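# Transfer wet printed cloth flat into frame on other board

## Task

Carry the newly printed cloth over to the frame on the second board and leave it lying flat, aligned square with the frame and with its print facing up; at no point may anything contact the wet printed region.

## Robot and tools

Robot: two xArm6-type arms, left_arm and right_arm, each with six revolute joints and a parallel two-finger gripper. Joint order in every row and every per-joint list is fixed: waist (joint1), shoulder (joint2), elbow (joint3), forearm roll (joint4), wrist pitch (joint5), wrist roll (joint6). Stated ranges in rad: waist -6.283 to 6.283, shoulder -2.059 to 2.094, elbow -3.927 to 0.192, forearm roll -6.283 to 6.283, wrist pitch -1.693 to 3.142, wrist roll -6.283 to 6.283. Real ends may differ by up to 0.010 rad.

Frame: all hand positions, orientations and velocities are in the scene frame. Origin sits at table-top height, halfway between the two nominal arm bases; +z points up, +x points out across the table, and left_arm is on the +y side (this has nothing to do with left or right in images). Calibrated bases: left_arm at (+0.001, +0.427, 0) m, quat_wxyz (+1.000, 0, 0, +0.028); right_arm at (-0.009, -0.330, 0) m, quat_wxyz (+1.000, 0, 0, +0.004). Reported hand poses can be off by a few centimetres, more when reaching far.

Gripper: fingers point along the gripper's +z and close along its y. end_effector_position is the pinch point midway between closed pads, roughly 2 cm short of the fingertips; closing pushes the tips about 10 mm further along +z, mostly while the pads are still more than 40 mm apart. Pad gap reads 0.084 m when fully open.

The row: every moving call uses rows of 14 numbers, one flat list covering both arms: left_arm's six joint numbers then its opening, then right_arm's six joints then its opening. Joint numbers are offsets, scaled so 1.0 equals 2.262 rad, limited to [-1, 1], and always measured from the Joint targets that stand when the action (or call) begins, not from the previous row. Repeating the same offset in a later action therefore moves further. Sending 0 for an arm's joints re-commands its current targets. The opening number is absolute: +1 fully open, -1 closed. To leave a gripper unchanged, resend its current command (shown under Tool commands, else the last value you sent); 0 means half-open, not 'no change'. To hold something, command an opening clearly below grip_measured; the lower, the firmer (about 24 N per pad at most).

execute_actions(actions, cameras): actions is a list of up to 15 actions; each action is a list of up to 15 rows, each row applied for one 1/30 s step, and the last row is held until the action's 15 steps are done. An empty list just reports state and images. An action that would push any joint more than 0.010 rad outside its range is rejected for both arms; a malformed action, or a first action failing that check, rejects the whole call. A joint asked past its real end stops there and the result reports 'joint sent to its limit'.

move(target, speed, blend, opening_speed, blocking, cameras): target is one 14-number row or a list of up to 15 rows, every row counted as offsets from the same starting Joint targets. Joints travel together in joint space, so the gripper path curves, and nothing is avoided. speed is the fastest joint's top speed in rad/s, 0.01 to 3.14, default 0.5, one value or one per target. blend (rad) rounds corners between listed targets; 0 stops at each. opening_speed (0.2 or more, per second on the -1 to +1 scale) ramps the finger command. Moves last at least 0.5 s and are cut short past 10 s. The 'move:' line reports done, off_target (at rest over 0.01 rad away), moving, held or fault, plus limits=held when steps were withheld. blocking=false returns after about 0.5 s while the move continues.

wait(seconds 0 to 10): lets the scene run with last commands. stop: brakes a running move. zoom_image(camera, region [x0, y0, x1, y1] in pixels, at most 504 by 504) enlarges part of the latest image. clear_fault(arm) releases a torque-fault stop. read_manual gives licence texts. finished_scene(scene) ends the scene irreversibly.

Cameras: cam_head_left, cam_head_right, cam_high, cam_left_wrist, cam_right_wrist, each 896x504; cameras [] gives none, null or ["all"] gives all.

Results: Joint positions and Joint velocities list each arm's joints (rad, rad/s) then pad gap (m); 'within noise' means the arm is still. Joint targets are what your next offsets count from. Joint torques include arm weight and offsets, positive toward larger angle. 'joint command not followed' means the clearance check between arms altered steps.

Limits per step: a target may be at most 0.692 rad from the measured angle, and targets implying more than 70 mm gripper travel are scaled back; large moves take several actions. Drive speed is capped at 3.14 rad/s.

Avoid: contact torque reaching load limits (waist 42.8, shoulder 42.9, elbow 26.4, forearm roll 15.9, wrist pitch 9.46, wrist roll 8.9 N m, held weight included) causes a torque fault; a motor at torque limit for 1 s does too. Motors over 65 °C show MOTOR HOT; at 80 °C the arm brakes for 30 to 60 s, so avoid long outstretched holds or pushing into unreachable poses. Never let the arms hit or squeeze each other. Do not drop or fling the cloth, slam, or push hard, and keep everything on the table. Grip only unprinted cloth, and keep fingers and arms off the ink. While you think, the simulation keeps running.

Each tool is called after ">>>" in YAML: its name, and indented under it one key for each argument.

## Session

>>> execute_actions:
  actions: []

Scene clock: 0.00 s.
left_arm: end_effector_position=(+0.7059, +0.0444, +0.1319) grip_measured=+1.00 end_effector_quat_wxyz=(+0.019, +0.959, -0.019, +0.282) | right_arm: end_effector_position=(+0.3897, -0.2184, +0.2531) grip_measured=+1.00 end_effector_quat_wxyz=(+0.262, +0.603, -0.647, +0.386)
Joint positions: left_arm=[-0.6 1 -2.165 0.392 0.678 -0.752 0.084] | right_arm=[0.715 0.118 -1.161 -0.773 1.671 2.545 0.084]
Joint velocities: within noise
Joint torques (N m): no reading
Motor temperatures (°C): left_arm=[44 40 40 40 45 41] | right_arm=[42 38 39 37 41 39]
Joint targets: left_arm=[-0.600 1.000 -2.165 0.392 0.678 -0.752] | right_arm=[0.715 0.118 -1.161 -0.773 1.671 2.545]
Tool commands: left_gripper/opening=+1.0 right_gripper/opening=+1.0

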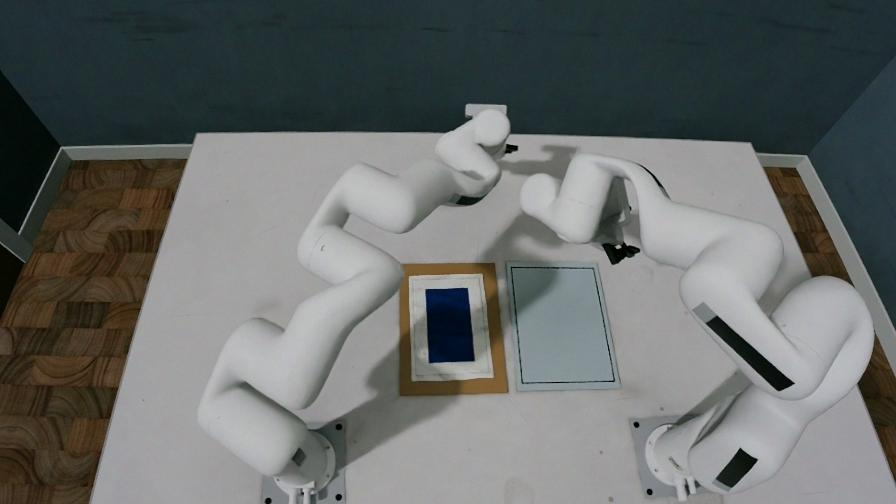

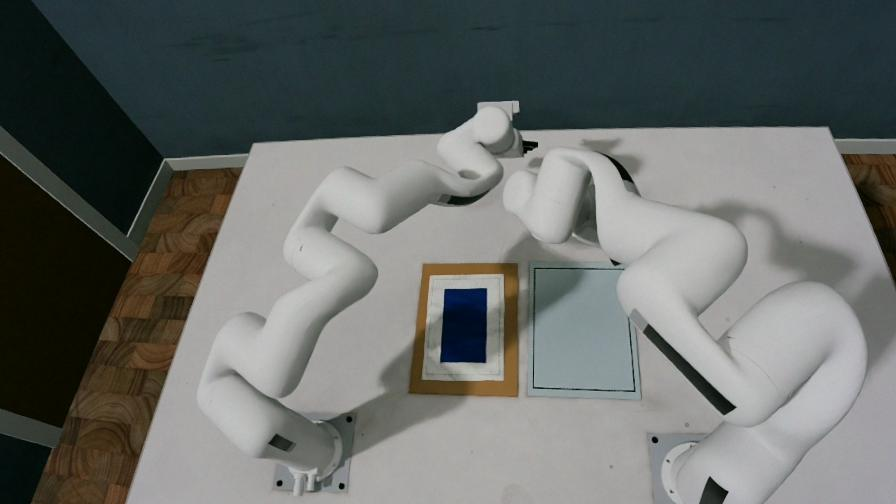

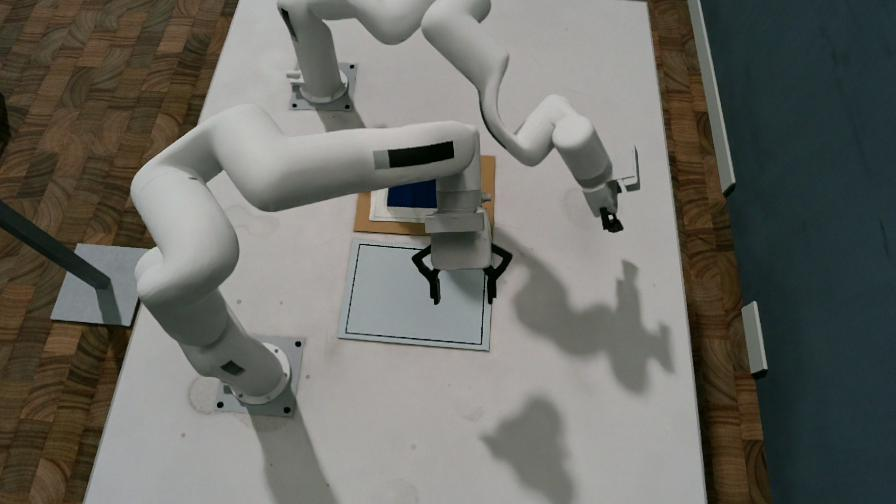

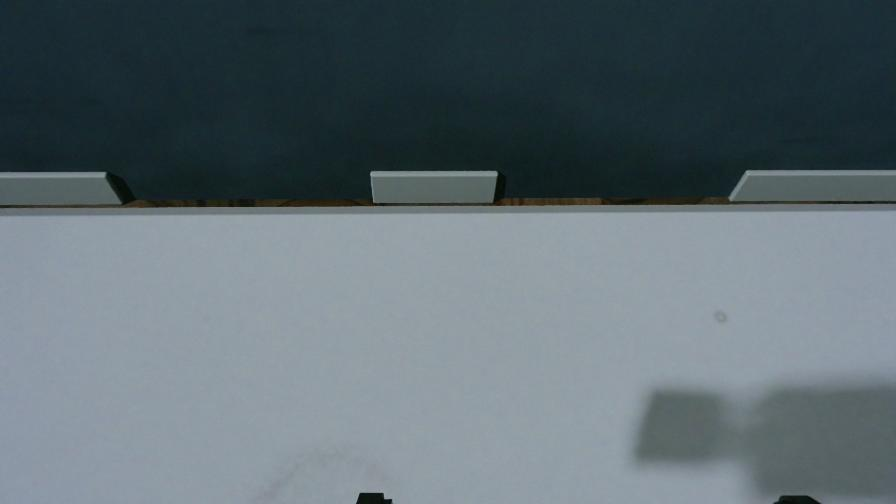

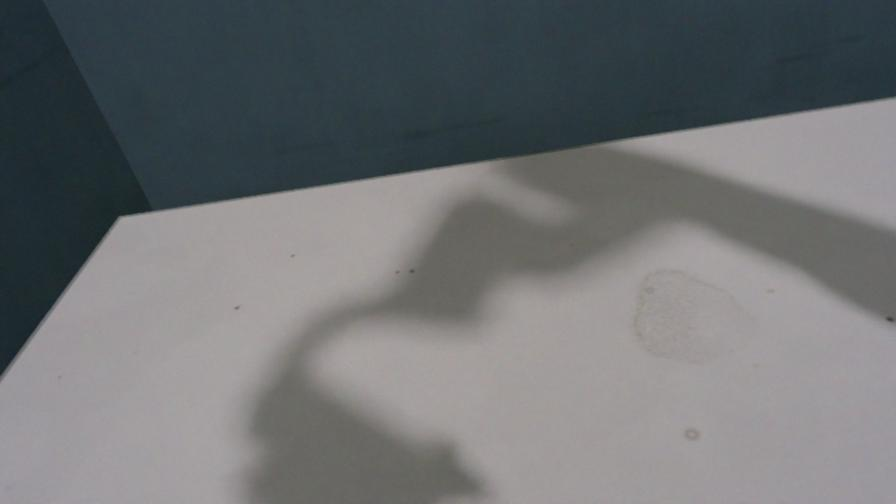

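>>> zoom_image:
  camera: "cam_head_left"
  region: [380, 240, 640, 410]

>>> zoom_image:
  camera: "cam_head_right"
  region: [400, 240, 660, 410]

>>> zoom_image:
  camera: "cam_high"
  region: [320, 140, 520, 360]

Scaled by 1.938 from the camera's 896x504 image, which has a finer 1280x720 frame.

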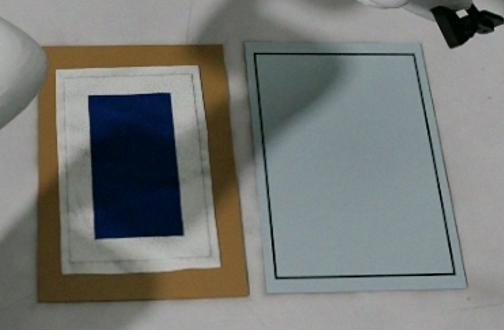

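Scaled by 1.938 from the camera's 896x504 image, which has a finer 1280x720 frame.

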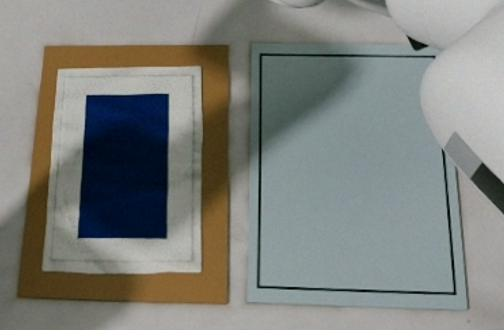

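Scaled by 2.291 from the camera's 896x504 image, which has a finer 1280x720 frame.

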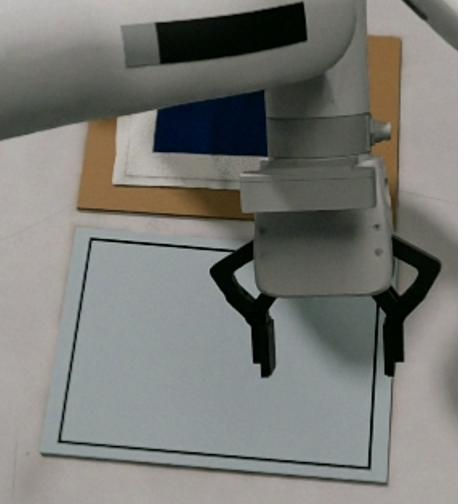

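>>> move:
  target: [-0.1428, -0.5416, 0.4664, -0.1733, 0.2904, -0.0508, 1.0, -0.1269, -0.3212, 0.1605, 0.3417, -0.1169, -0.9324, 1.0]
  speed: 0.8

Scene clock: 161.53 s.
left_arm: end_effector_position=(+0.2699, +0.1101, +0.3001) grip_measured=+1.00 end_effector_quat_wxyz=(+0.000, +1.000, +0.000, +0.000) | right_arm: end_effector_position=(+0.2705, -0.1997, +0.3002) grip_measured=+1.00 end_effector_quat_wxyz=(+0.000, +1.000, +0.000, +0.000)
Joint positions: left_arm=[-0.923 -0.225 -1.11 0 1.335 -0.867 0.084] | right_arm=[0.428 -0.609 -0.798 0 1.407 0.436 0.084]
Joint velocities: within noise
Joint torques (N m): left_arm=[-4.96 -23.6 -17.18 -2.05 0.67 -1.26] | right_arm=[-2.59 -12.37 -20.06 1.97 -2.13 -1.55]
Motor temperatures (°C): left_arm=[44 42 42 40 46 41] | right_arm=[42 39 42 37 40 39]
Joint targets: left_arm=[-0.923 -0.225 -1.110 0.000 1.335 -0.867] | right_arm=[0.428 -0.609 -0.798 0.000 1.407 0.436]
move: done

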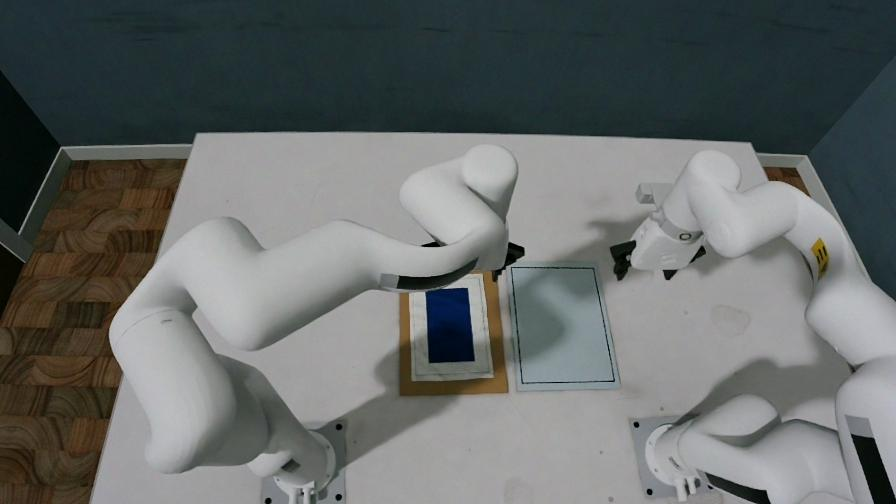

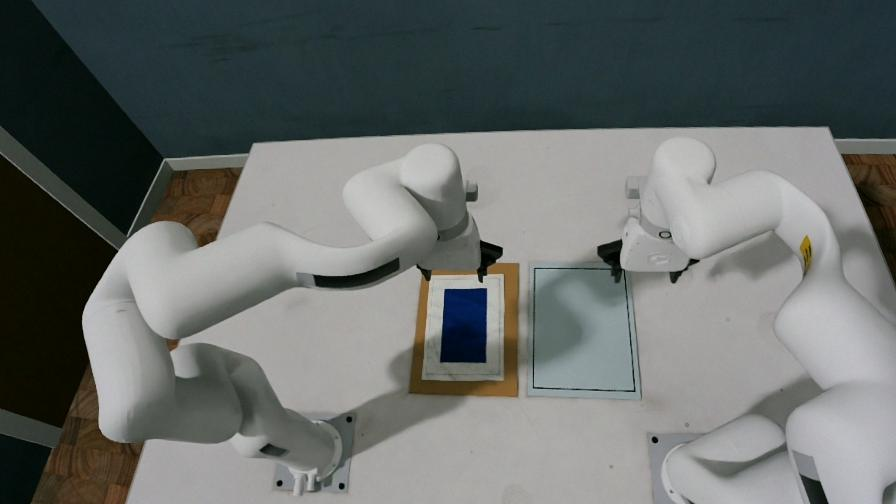

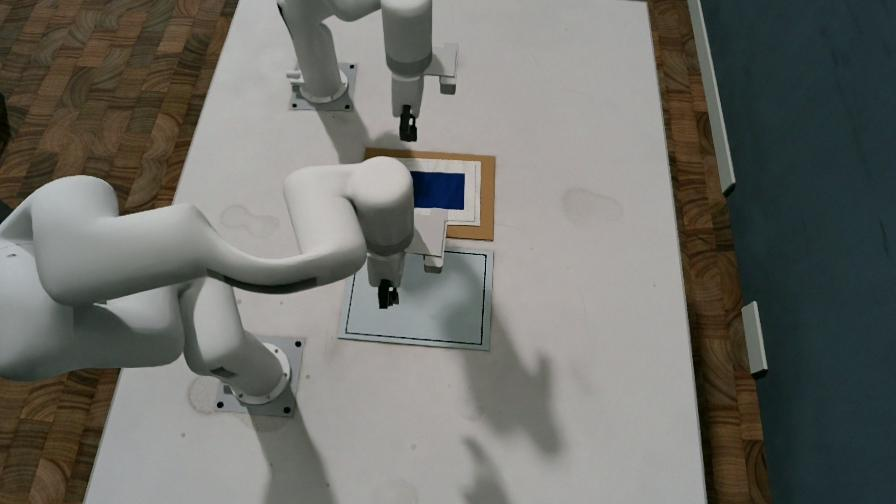

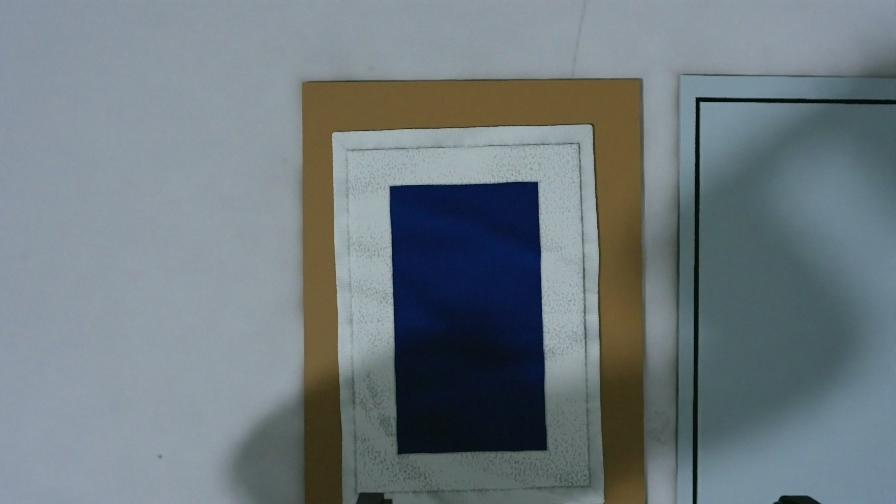

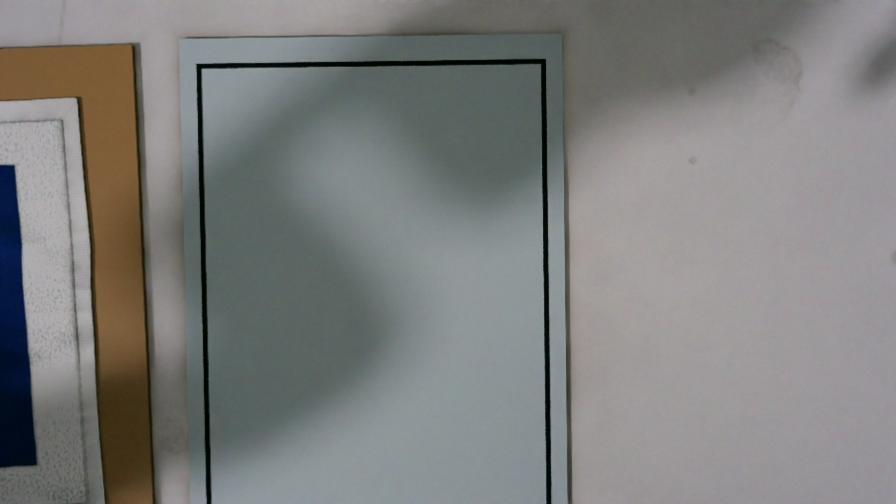

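>>> zoom_image:
  camera: "cam_left_wrist"
  region: [280, 60, 680, 285]

>>> zoom_image:
  camera: "cam_left_wrist"
  region: [520, 100, 680, 220]

>>> zoom_image:
  camera: "cam_left_wrist"
  region: [300, 380, 680, 504]

Scaled by 1.260 from the camera's 896x504 image, which has a finer 1280x720 frame.

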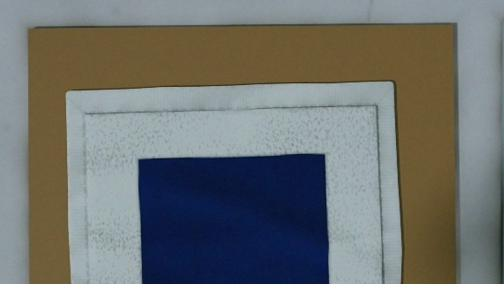

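Scaled by 3.150 from the camera's 896x504 image, which has a finer 1280x720 frame.

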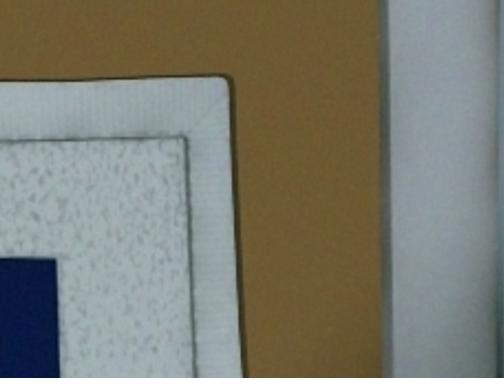

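Scaled by 1.326 from the camera's 896x504 image, which has a finer 1280x720 frame.

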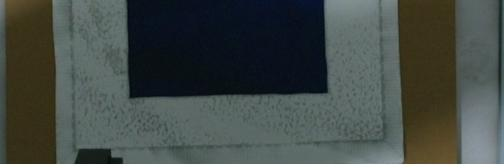

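>>> move:
  target: [0.1466, 0.1669, 0.0484, 0, -0.2153, -0.5478, 1.0, 0, 0, 0, 0, 0, 0, 1.0]
  speed: 0.8

Scene clock: 311.93 s.
left_arm: end_effector_position=(+0.4139, +0.1821, +0.1202) grip_measured=+1.00 end_effector_quat_wxyz=(+0.000, +0.708, +0.707, +0.000) | right_arm: end_effector_position=(+0.2705, -0.1997, +0.3003) grip_measured=+1.00 end_effector_quat_wxyz=(+0.000, +1.000, +0.000, +0.000)
Joint positions: left_arm=[-0.592 0.152 -1 0 0.848 -2.106 0.084] | right_arm=[0.428 -0.609 -0.798 0 1.407 0.436 0.084]
Joint velocities: within noise
Joint torques (N m): left_arm=[4.65 -17.31 -15.48 -1.64 -4.69 -1.25] | right_arm=[-2.39 -11.89 -23.52 1.69 -1.91 -1.38]
Motor temperatures (°C): left_arm=[43 41 42 40 45 41] | right_arm=[42 38 42 37 41 39]
Joint targets: left_arm=[-0.592 0.152 -1.000 0.000 0.848 -2.106] | right_arm=[0.428 -0.609 -0.798 0.000 1.407 0.436]
move: done

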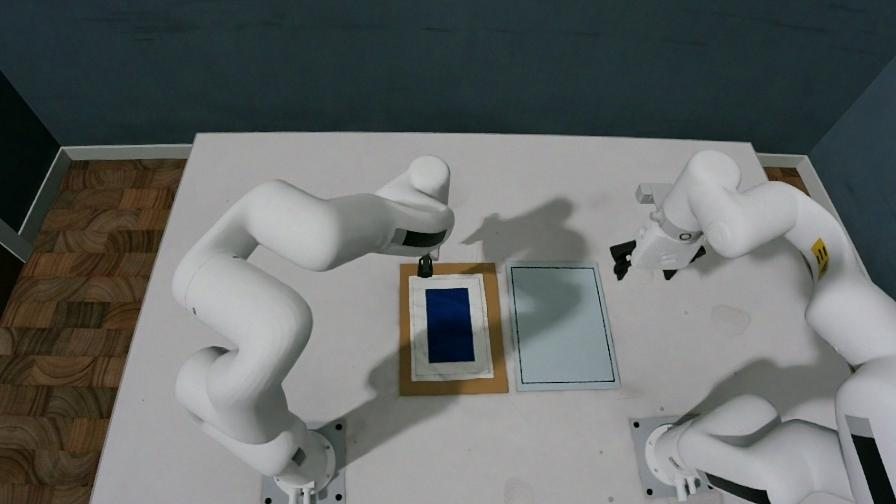

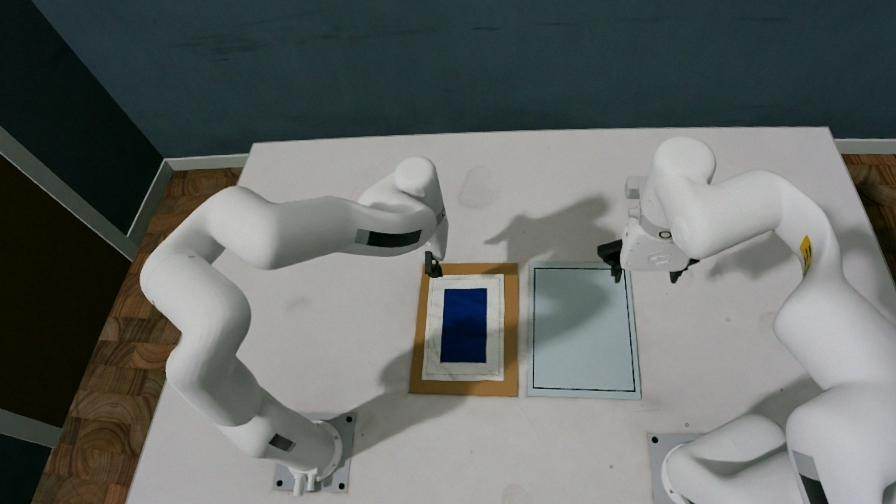

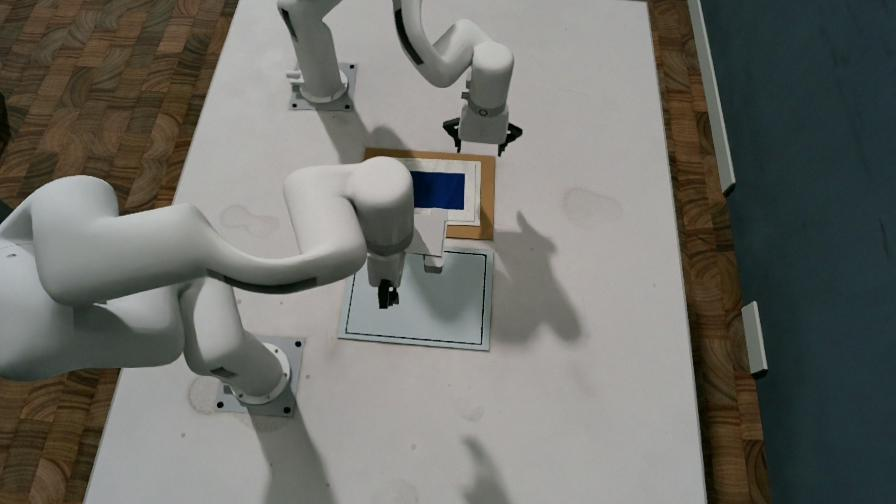

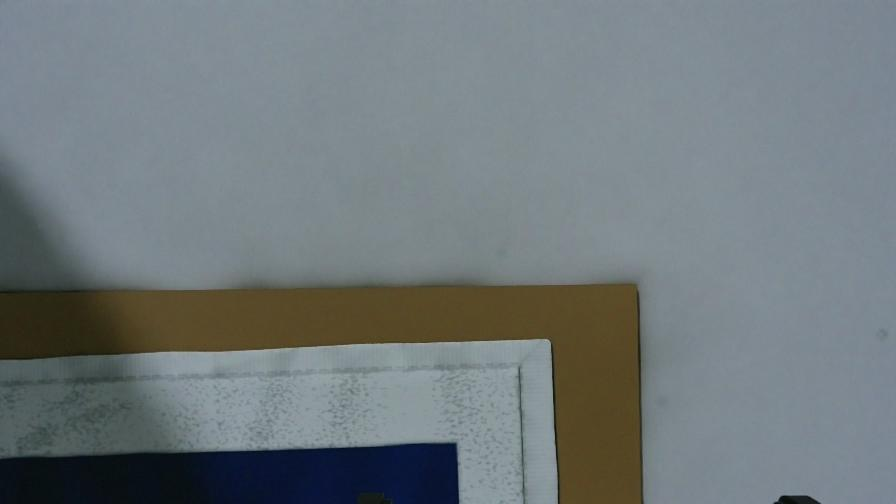

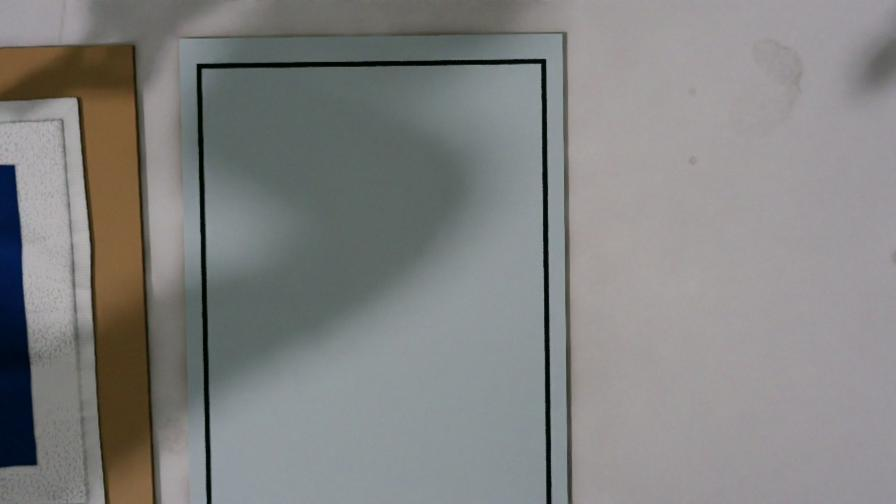

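>>> zoom_image:
  camera: "cam_left_wrist"
  region: [420, 260, 672, 404]

>>> zoom_image:
  camera: "cam_left_wrist"
  region: [420, 360, 672, 504]

>>> zoom_image:
  camera: "cam_high"
  region: [430, 90, 556, 162]

Scaled by 2.000 from the camera's 896x504 image, which has a finer 1280x720 frame.

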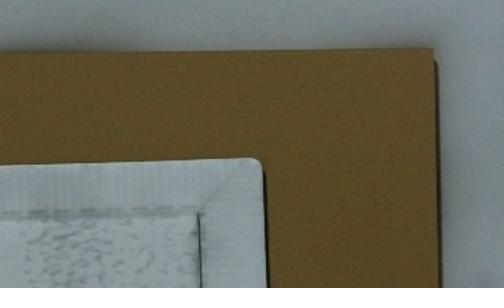

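Scaled by 2.000 from the camera's 896x504 image, which has a finer 1280x720 frame.

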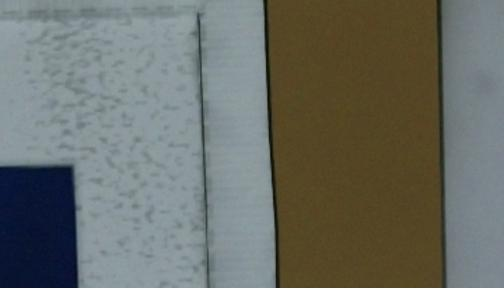

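Scaled by 4.000 from the camera's 896x504 image, which has a finer 1280x720 frame.

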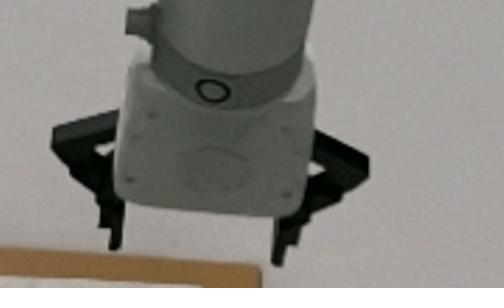

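>>> move:
  target: [0.0018, 0.0554, 0.0137, 0, -0.0691, 0.0018, -0.4, 0, 0, 0, 0, 0, 0, 1.0]
  speed: 0.3
  opening_speed: 1.5

Scene clock: 372.37 s.
left_arm: end_effector_position=(+0.4178, +0.1820, +0.0601) grip_measured=-0.42 end_effector_quat_wxyz=(+0.000, +0.707, +0.707, +0.000) | right_arm: end_effector_position=(+0.2705, -0.1997, +0.3003) grip_measured=+1.00 end_effector_quat_wxyz=(+0.000, +1.000, +0.000, +0.000)
Joint positions: left_arm=[-0.588 0.278 -0.969 0 0.691 -2.102 0.026] | right_arm=[0.428 -0.609 -0.798 0 1.407 0.436 0.084]
Joint velocities: within noise
Joint torques (N m): left_arm=[4.82 -18.5 -14.13 -1.36 -4.63 1.03] | right_arm=[-2.05 -11.19 -25.2 1.33 -1.66 -1.32]
Motor temperatures (°C): left_arm=[43 41 42 40 46 41] | right_arm=[42 38 43 37 41 39]
Joint targets: left_arm=[-0.588 0.278 -0.969 0.000 0.691 -2.102] | right_arm=[0.428 -0.609 -0.798 0.000 1.407 0.436]
move: done

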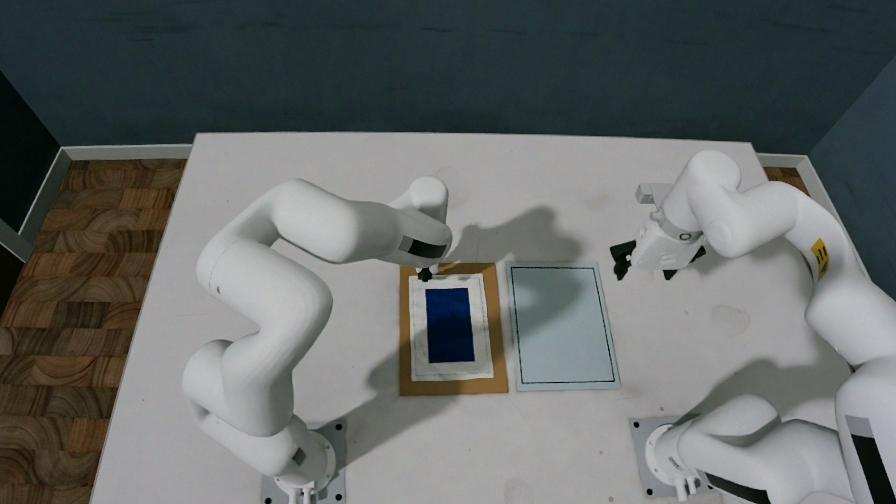

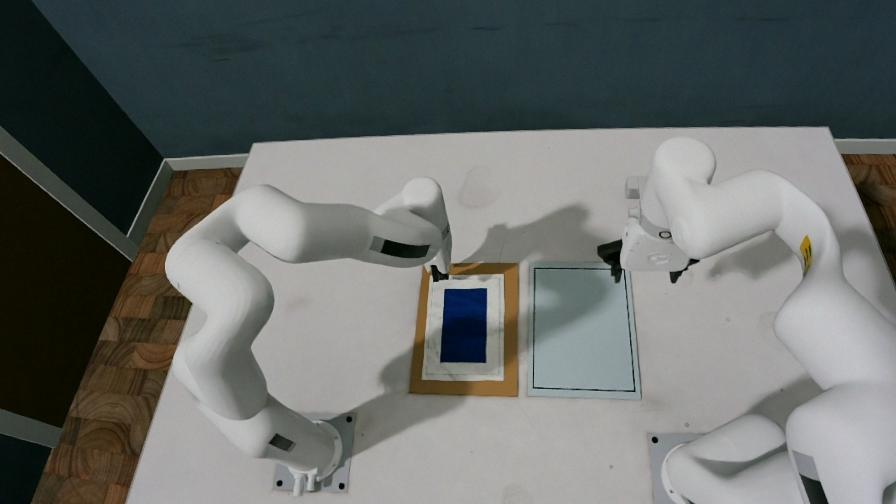

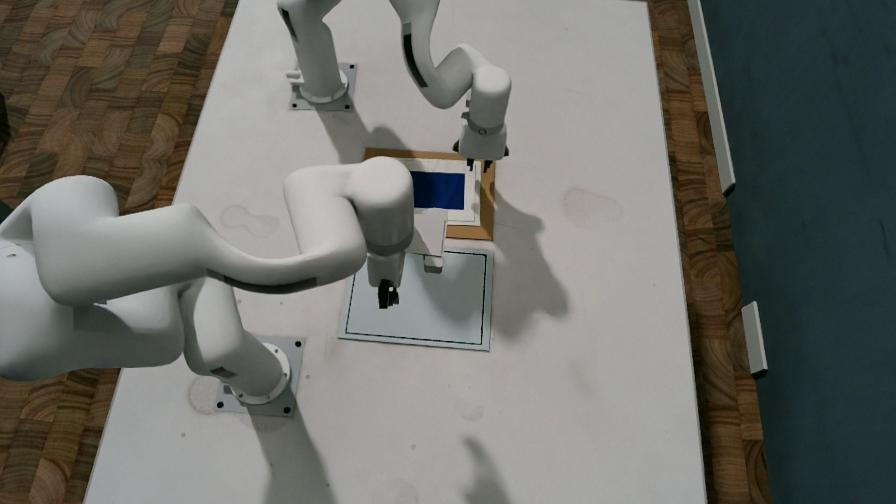

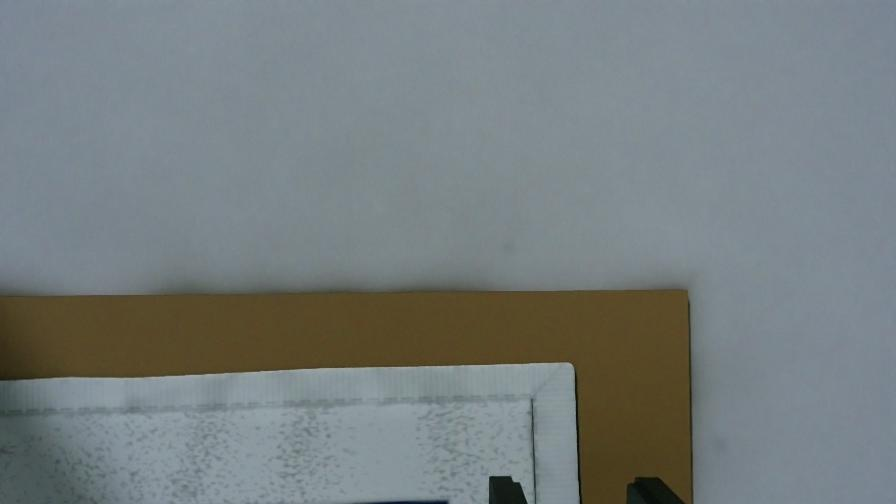

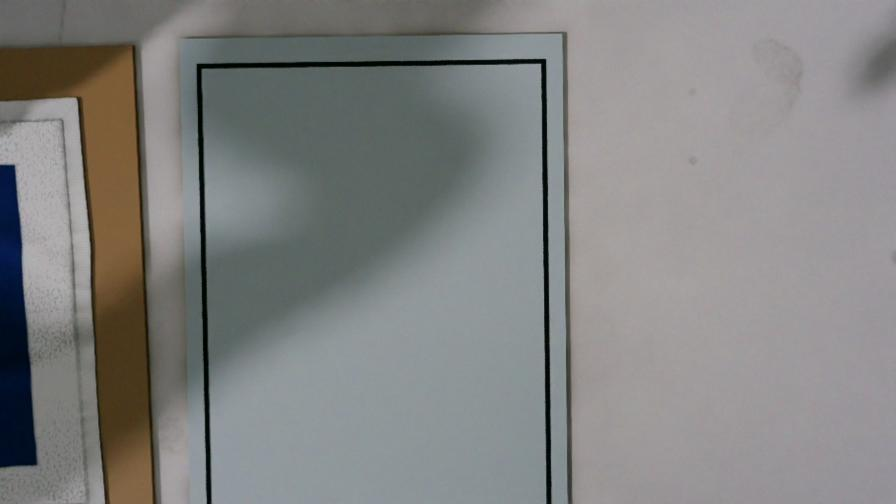

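>>> zoom_image:
  camera: "cam_left_wrist"
  region: [448, 400, 700, 504]

>>> zoom_image:
  camera: "cam_left_wrist"
  region: [448, 270, 700, 414]

>>> zoom_image:
  camera: "cam_high"
  region: [440, 120, 520, 180]

>>> zoom_image:
  camera: "cam_head_left"
  region: [390, 250, 510, 320]

Scaled by 2.000 from the camera's 896x504 image, which has a finer 1280x720 frame.

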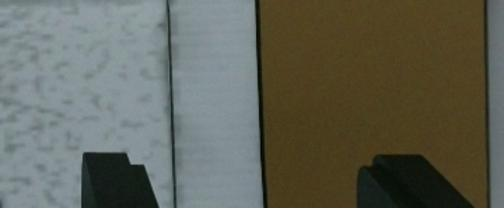

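Scaled by 2.000 from the camera's 896x504 image, which has a finer 1280x720 frame.

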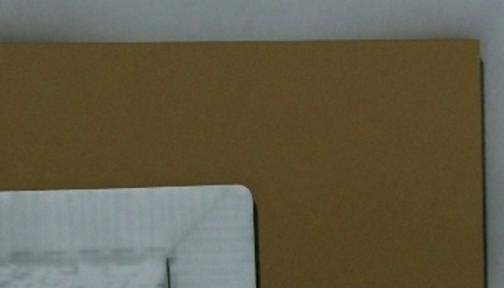

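Scaled by 6.300 from the camera's 896x504 image, which has a finer 1280x720 frame.

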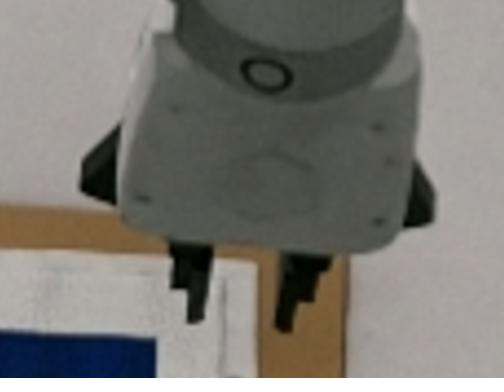

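Scaled by 4.200 from the camera's 896x504 image, which has a finer 1280x720 frame.

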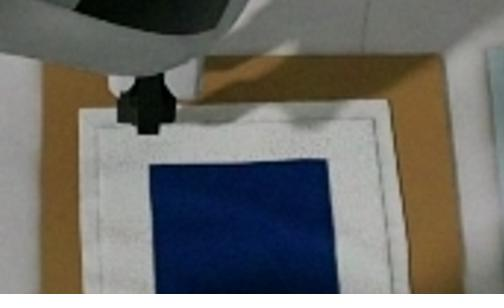

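>>> move:
  target: [0.0150, -0.0099, 0.0143, 0, -0.0045, 0.0035, -0.4, 0.1357, 0.4794, -0.2943, 0, -0.1851, 0.8186, -0.4]
  speed: 0.7
  opening_speed: 1.5

Scene clock: 462.97 s.
left_arm: end_effector_position=(+0.4190, +0.2001, +0.0602) grip_measured=-0.42 end_effector_quat_wxyz=(+0.000, +0.698, +0.716, +0.000) | right_arm: end_effector_position=(+0.4206, +0.0644, +0.1205) grip_measured=-0.42 end_effector_quat_wxyz=(+0.000, +0.716, -0.698, +0.000)
Joint positions: left_arm=[-0.554 0.255 -0.937 0 0.681 -2.094 0.026] | right_arm=[0.735 0.475 -1.464 0 0.988 2.287 0.026]
Joint velocities: within noise
Joint torques (N m): left_arm=[4.8 -31.28 -14.14 -0.85 -4.64 0.87] | right_arm=[2.82 -26.4 -24.59 0.8 -2.06 1.35]
Motor temperatures (°C): left_arm=[43 41 41 40 46 41] | right_arm=[41 38 44 37 41 39]
Joint targets: left_arm=[-0.554 0.255 -0.937 0.000 0.681 -2.094] | right_arm=[0.735 0.475 -1.464 0.000 0.988 2.287]
move: done

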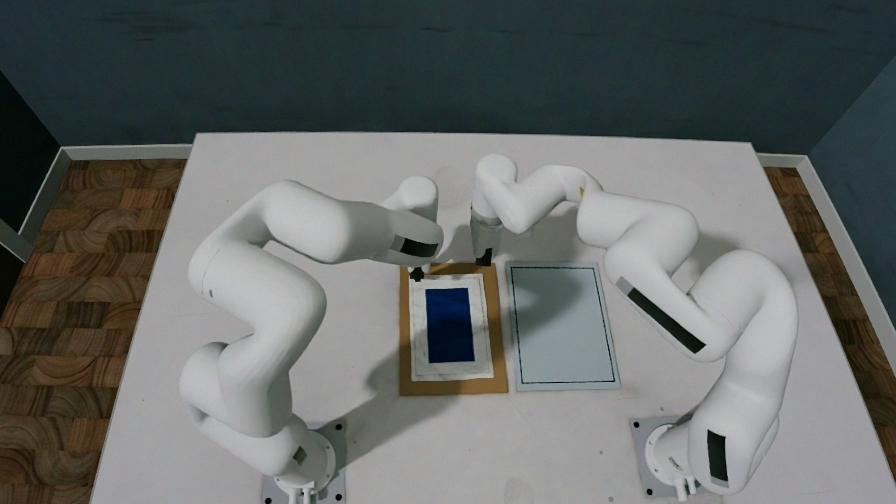

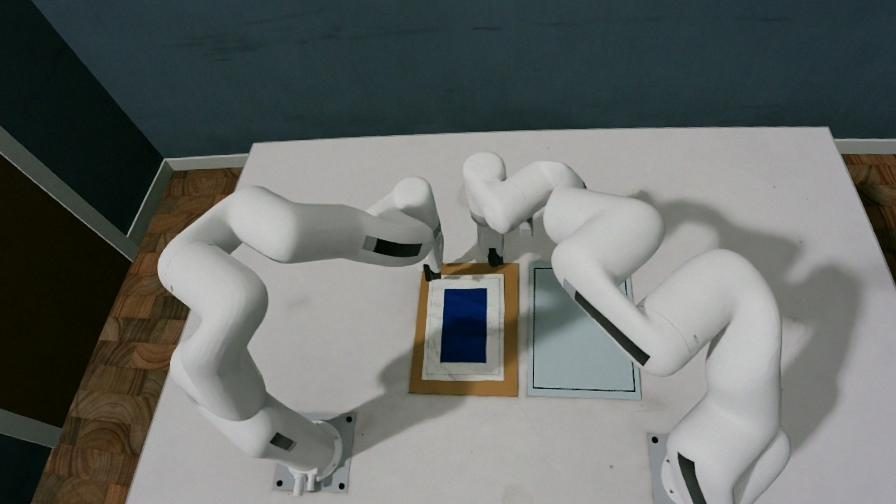

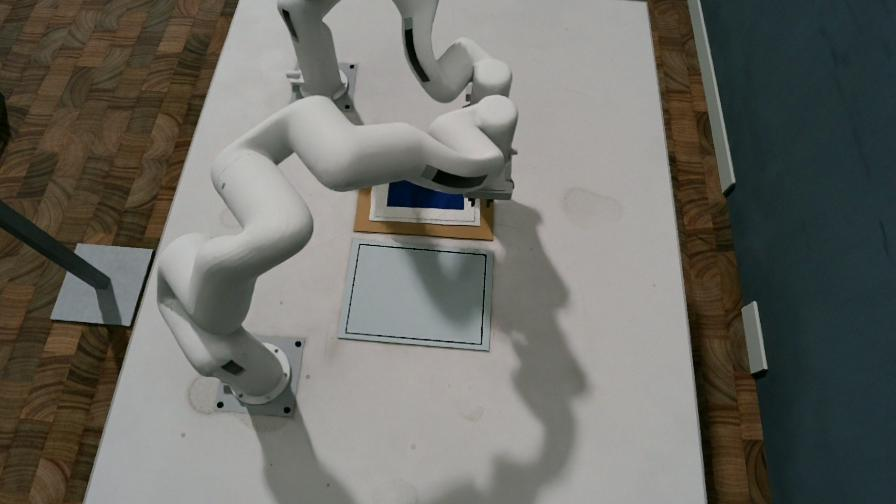

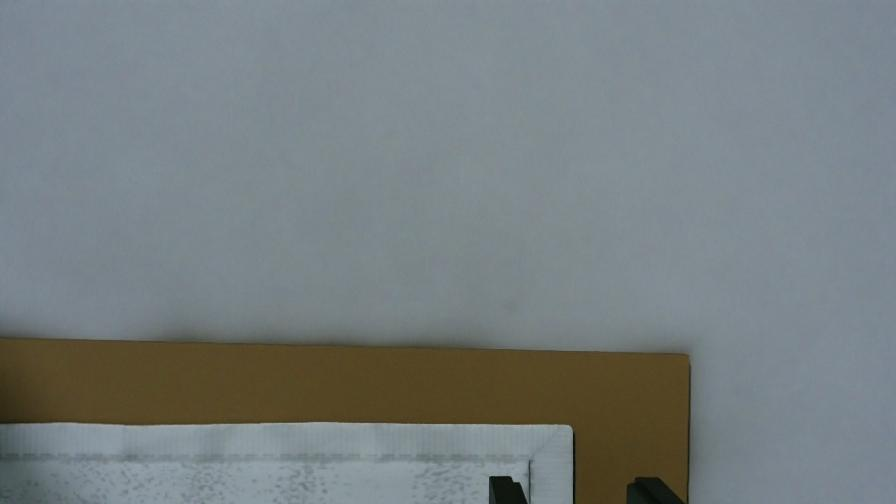

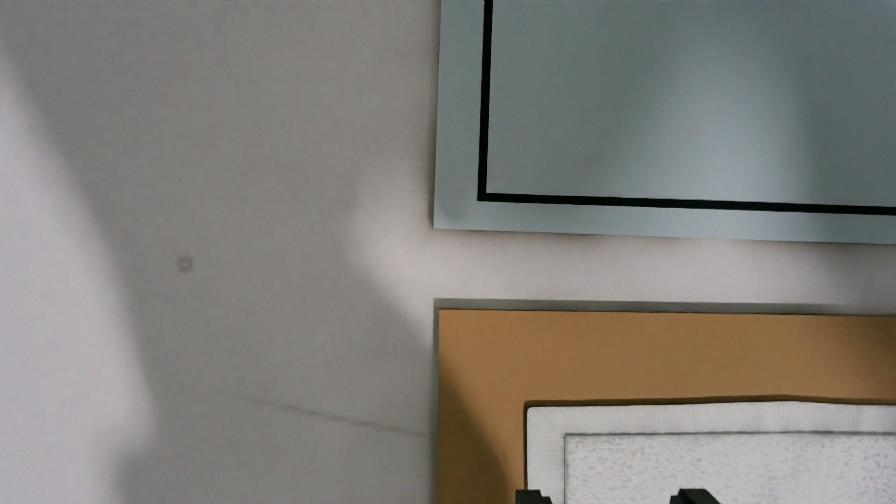

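>>> zoom_image:
  camera: "cam_right_wrist"
  region: [420, 290, 742, 504]

>>> zoom_image:
  camera: "cam_left_wrist"
  region: [448, 400, 700, 504]

Scaled by 1.565 from the camera's 896x504 image, which has a finer 1280x720 frame.

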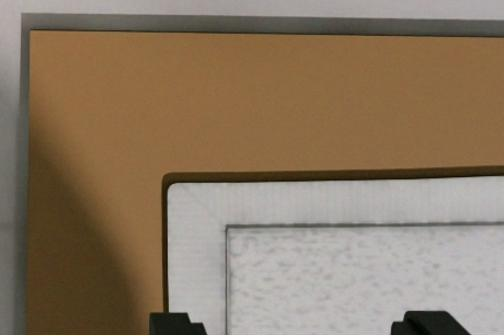

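Scaled by 2.000 from the camera's 896x504 image, which has a finer 1280x720 frame.

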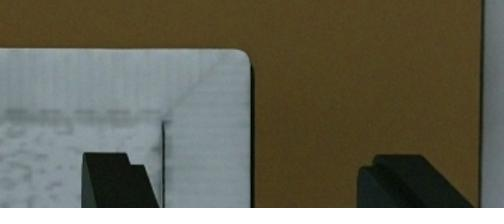

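>>> move:
  target: [0, 0, 0, 0, 0, 0, -0.4, 0.0025, 0.0470, 0.0084, 0, -0.0551, 0.0027, -0.4]
  speed: 0.3
  cameras: ["cam_right_wrist", "cam_high", "cam_head_left"]

>>> zoom_image:
  camera: "cam_right_wrist"
  region: [420, 290, 742, 504]

>>> zoom_image:
  camera: "cam_head_left"
  region: [390, 250, 510, 320]

Scene clock: 509.23 s.
left_arm: end_effector_position=(+0.4190, +0.2001, +0.0602) grip_measured=-0.42 end_effector_quat_wxyz=(+0.000, +0.698, +0.716, +0.000) | right_arm: end_effector_position=(+0.4221, +0.0703, +0.0602) grip_measured=-0.42 end_effector_quat_wxyz=(+0.000, +0.716, -0.698, +0.000)
Joint positions: left_arm=[-0.554 0.255 -0.937 0 0.681 -2.094 0.026] | right_arm=[0.74 0.582 -1.445 0 0.864 2.294 0.026]
Joint velocities: within noise
Joint torques (N m): left_arm=[4.43 -30.24 -16.82 -0.44 -4.22 0.98] | right_arm=[2.96 -27.46 -18.35 0.65 -2.19 1.28]
Motor temperatures (°C): left_arm=[43 42 41 40 46 41] | right_arm=[41 39 43 37 41 39]
Joint targets: left_arm=[-0.554 0.255 -0.937 0.000 0.681 -2.094] | right_arm=[0.740 0.582 -1.445 0.000 0.864 2.294]
move: done
Images, in order (width x height): cam_head_left 896x504, cam_high 896x504, cam_right_wrist 896x504.

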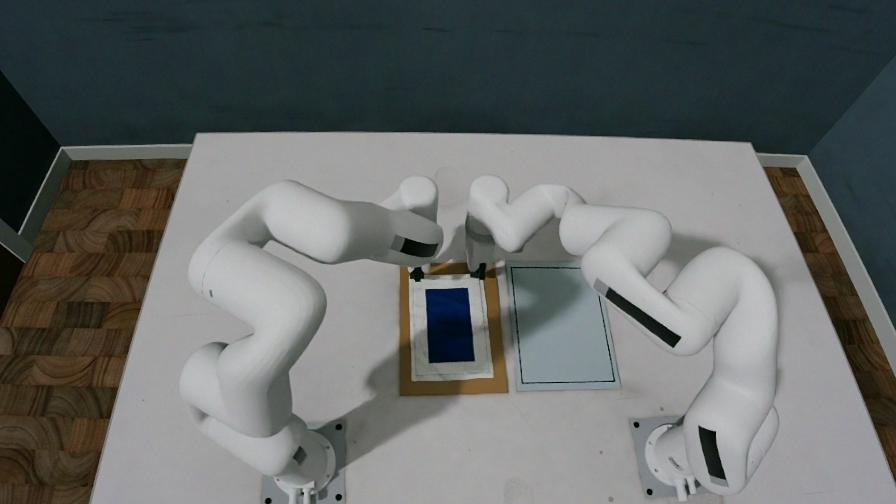

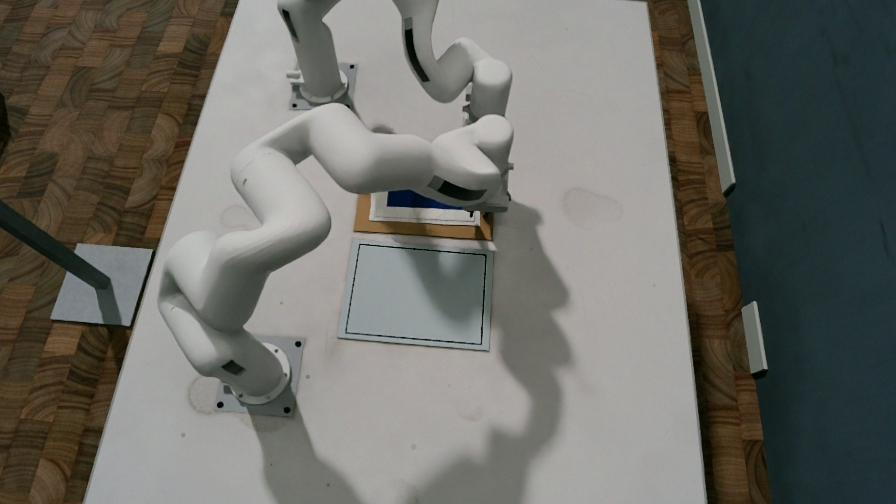

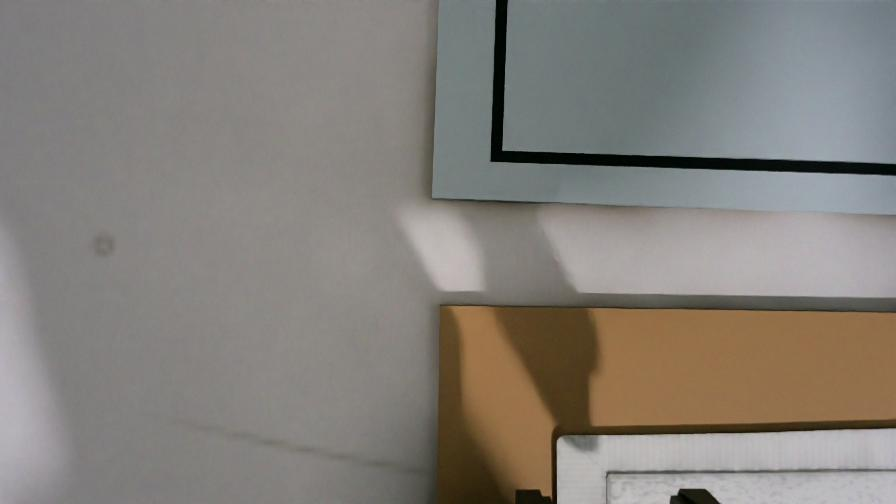

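Scaled by 1.565 from the camera's 896x504 image, which has a finer 1280x720 frame.

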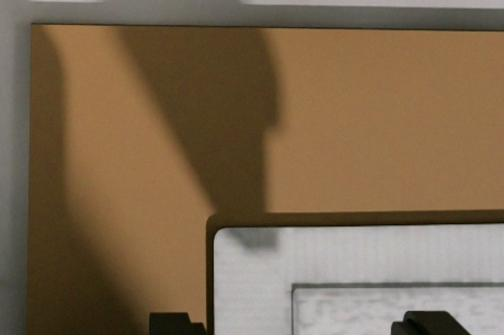

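Scaled by 4.200 from the camera's 896x504 image, which has a finer 1280x720 frame.

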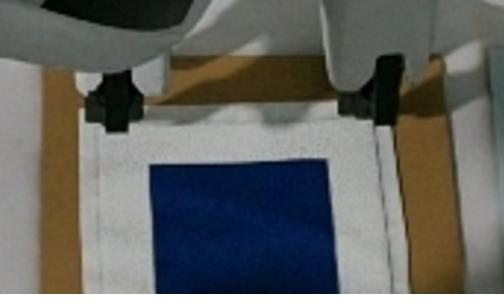

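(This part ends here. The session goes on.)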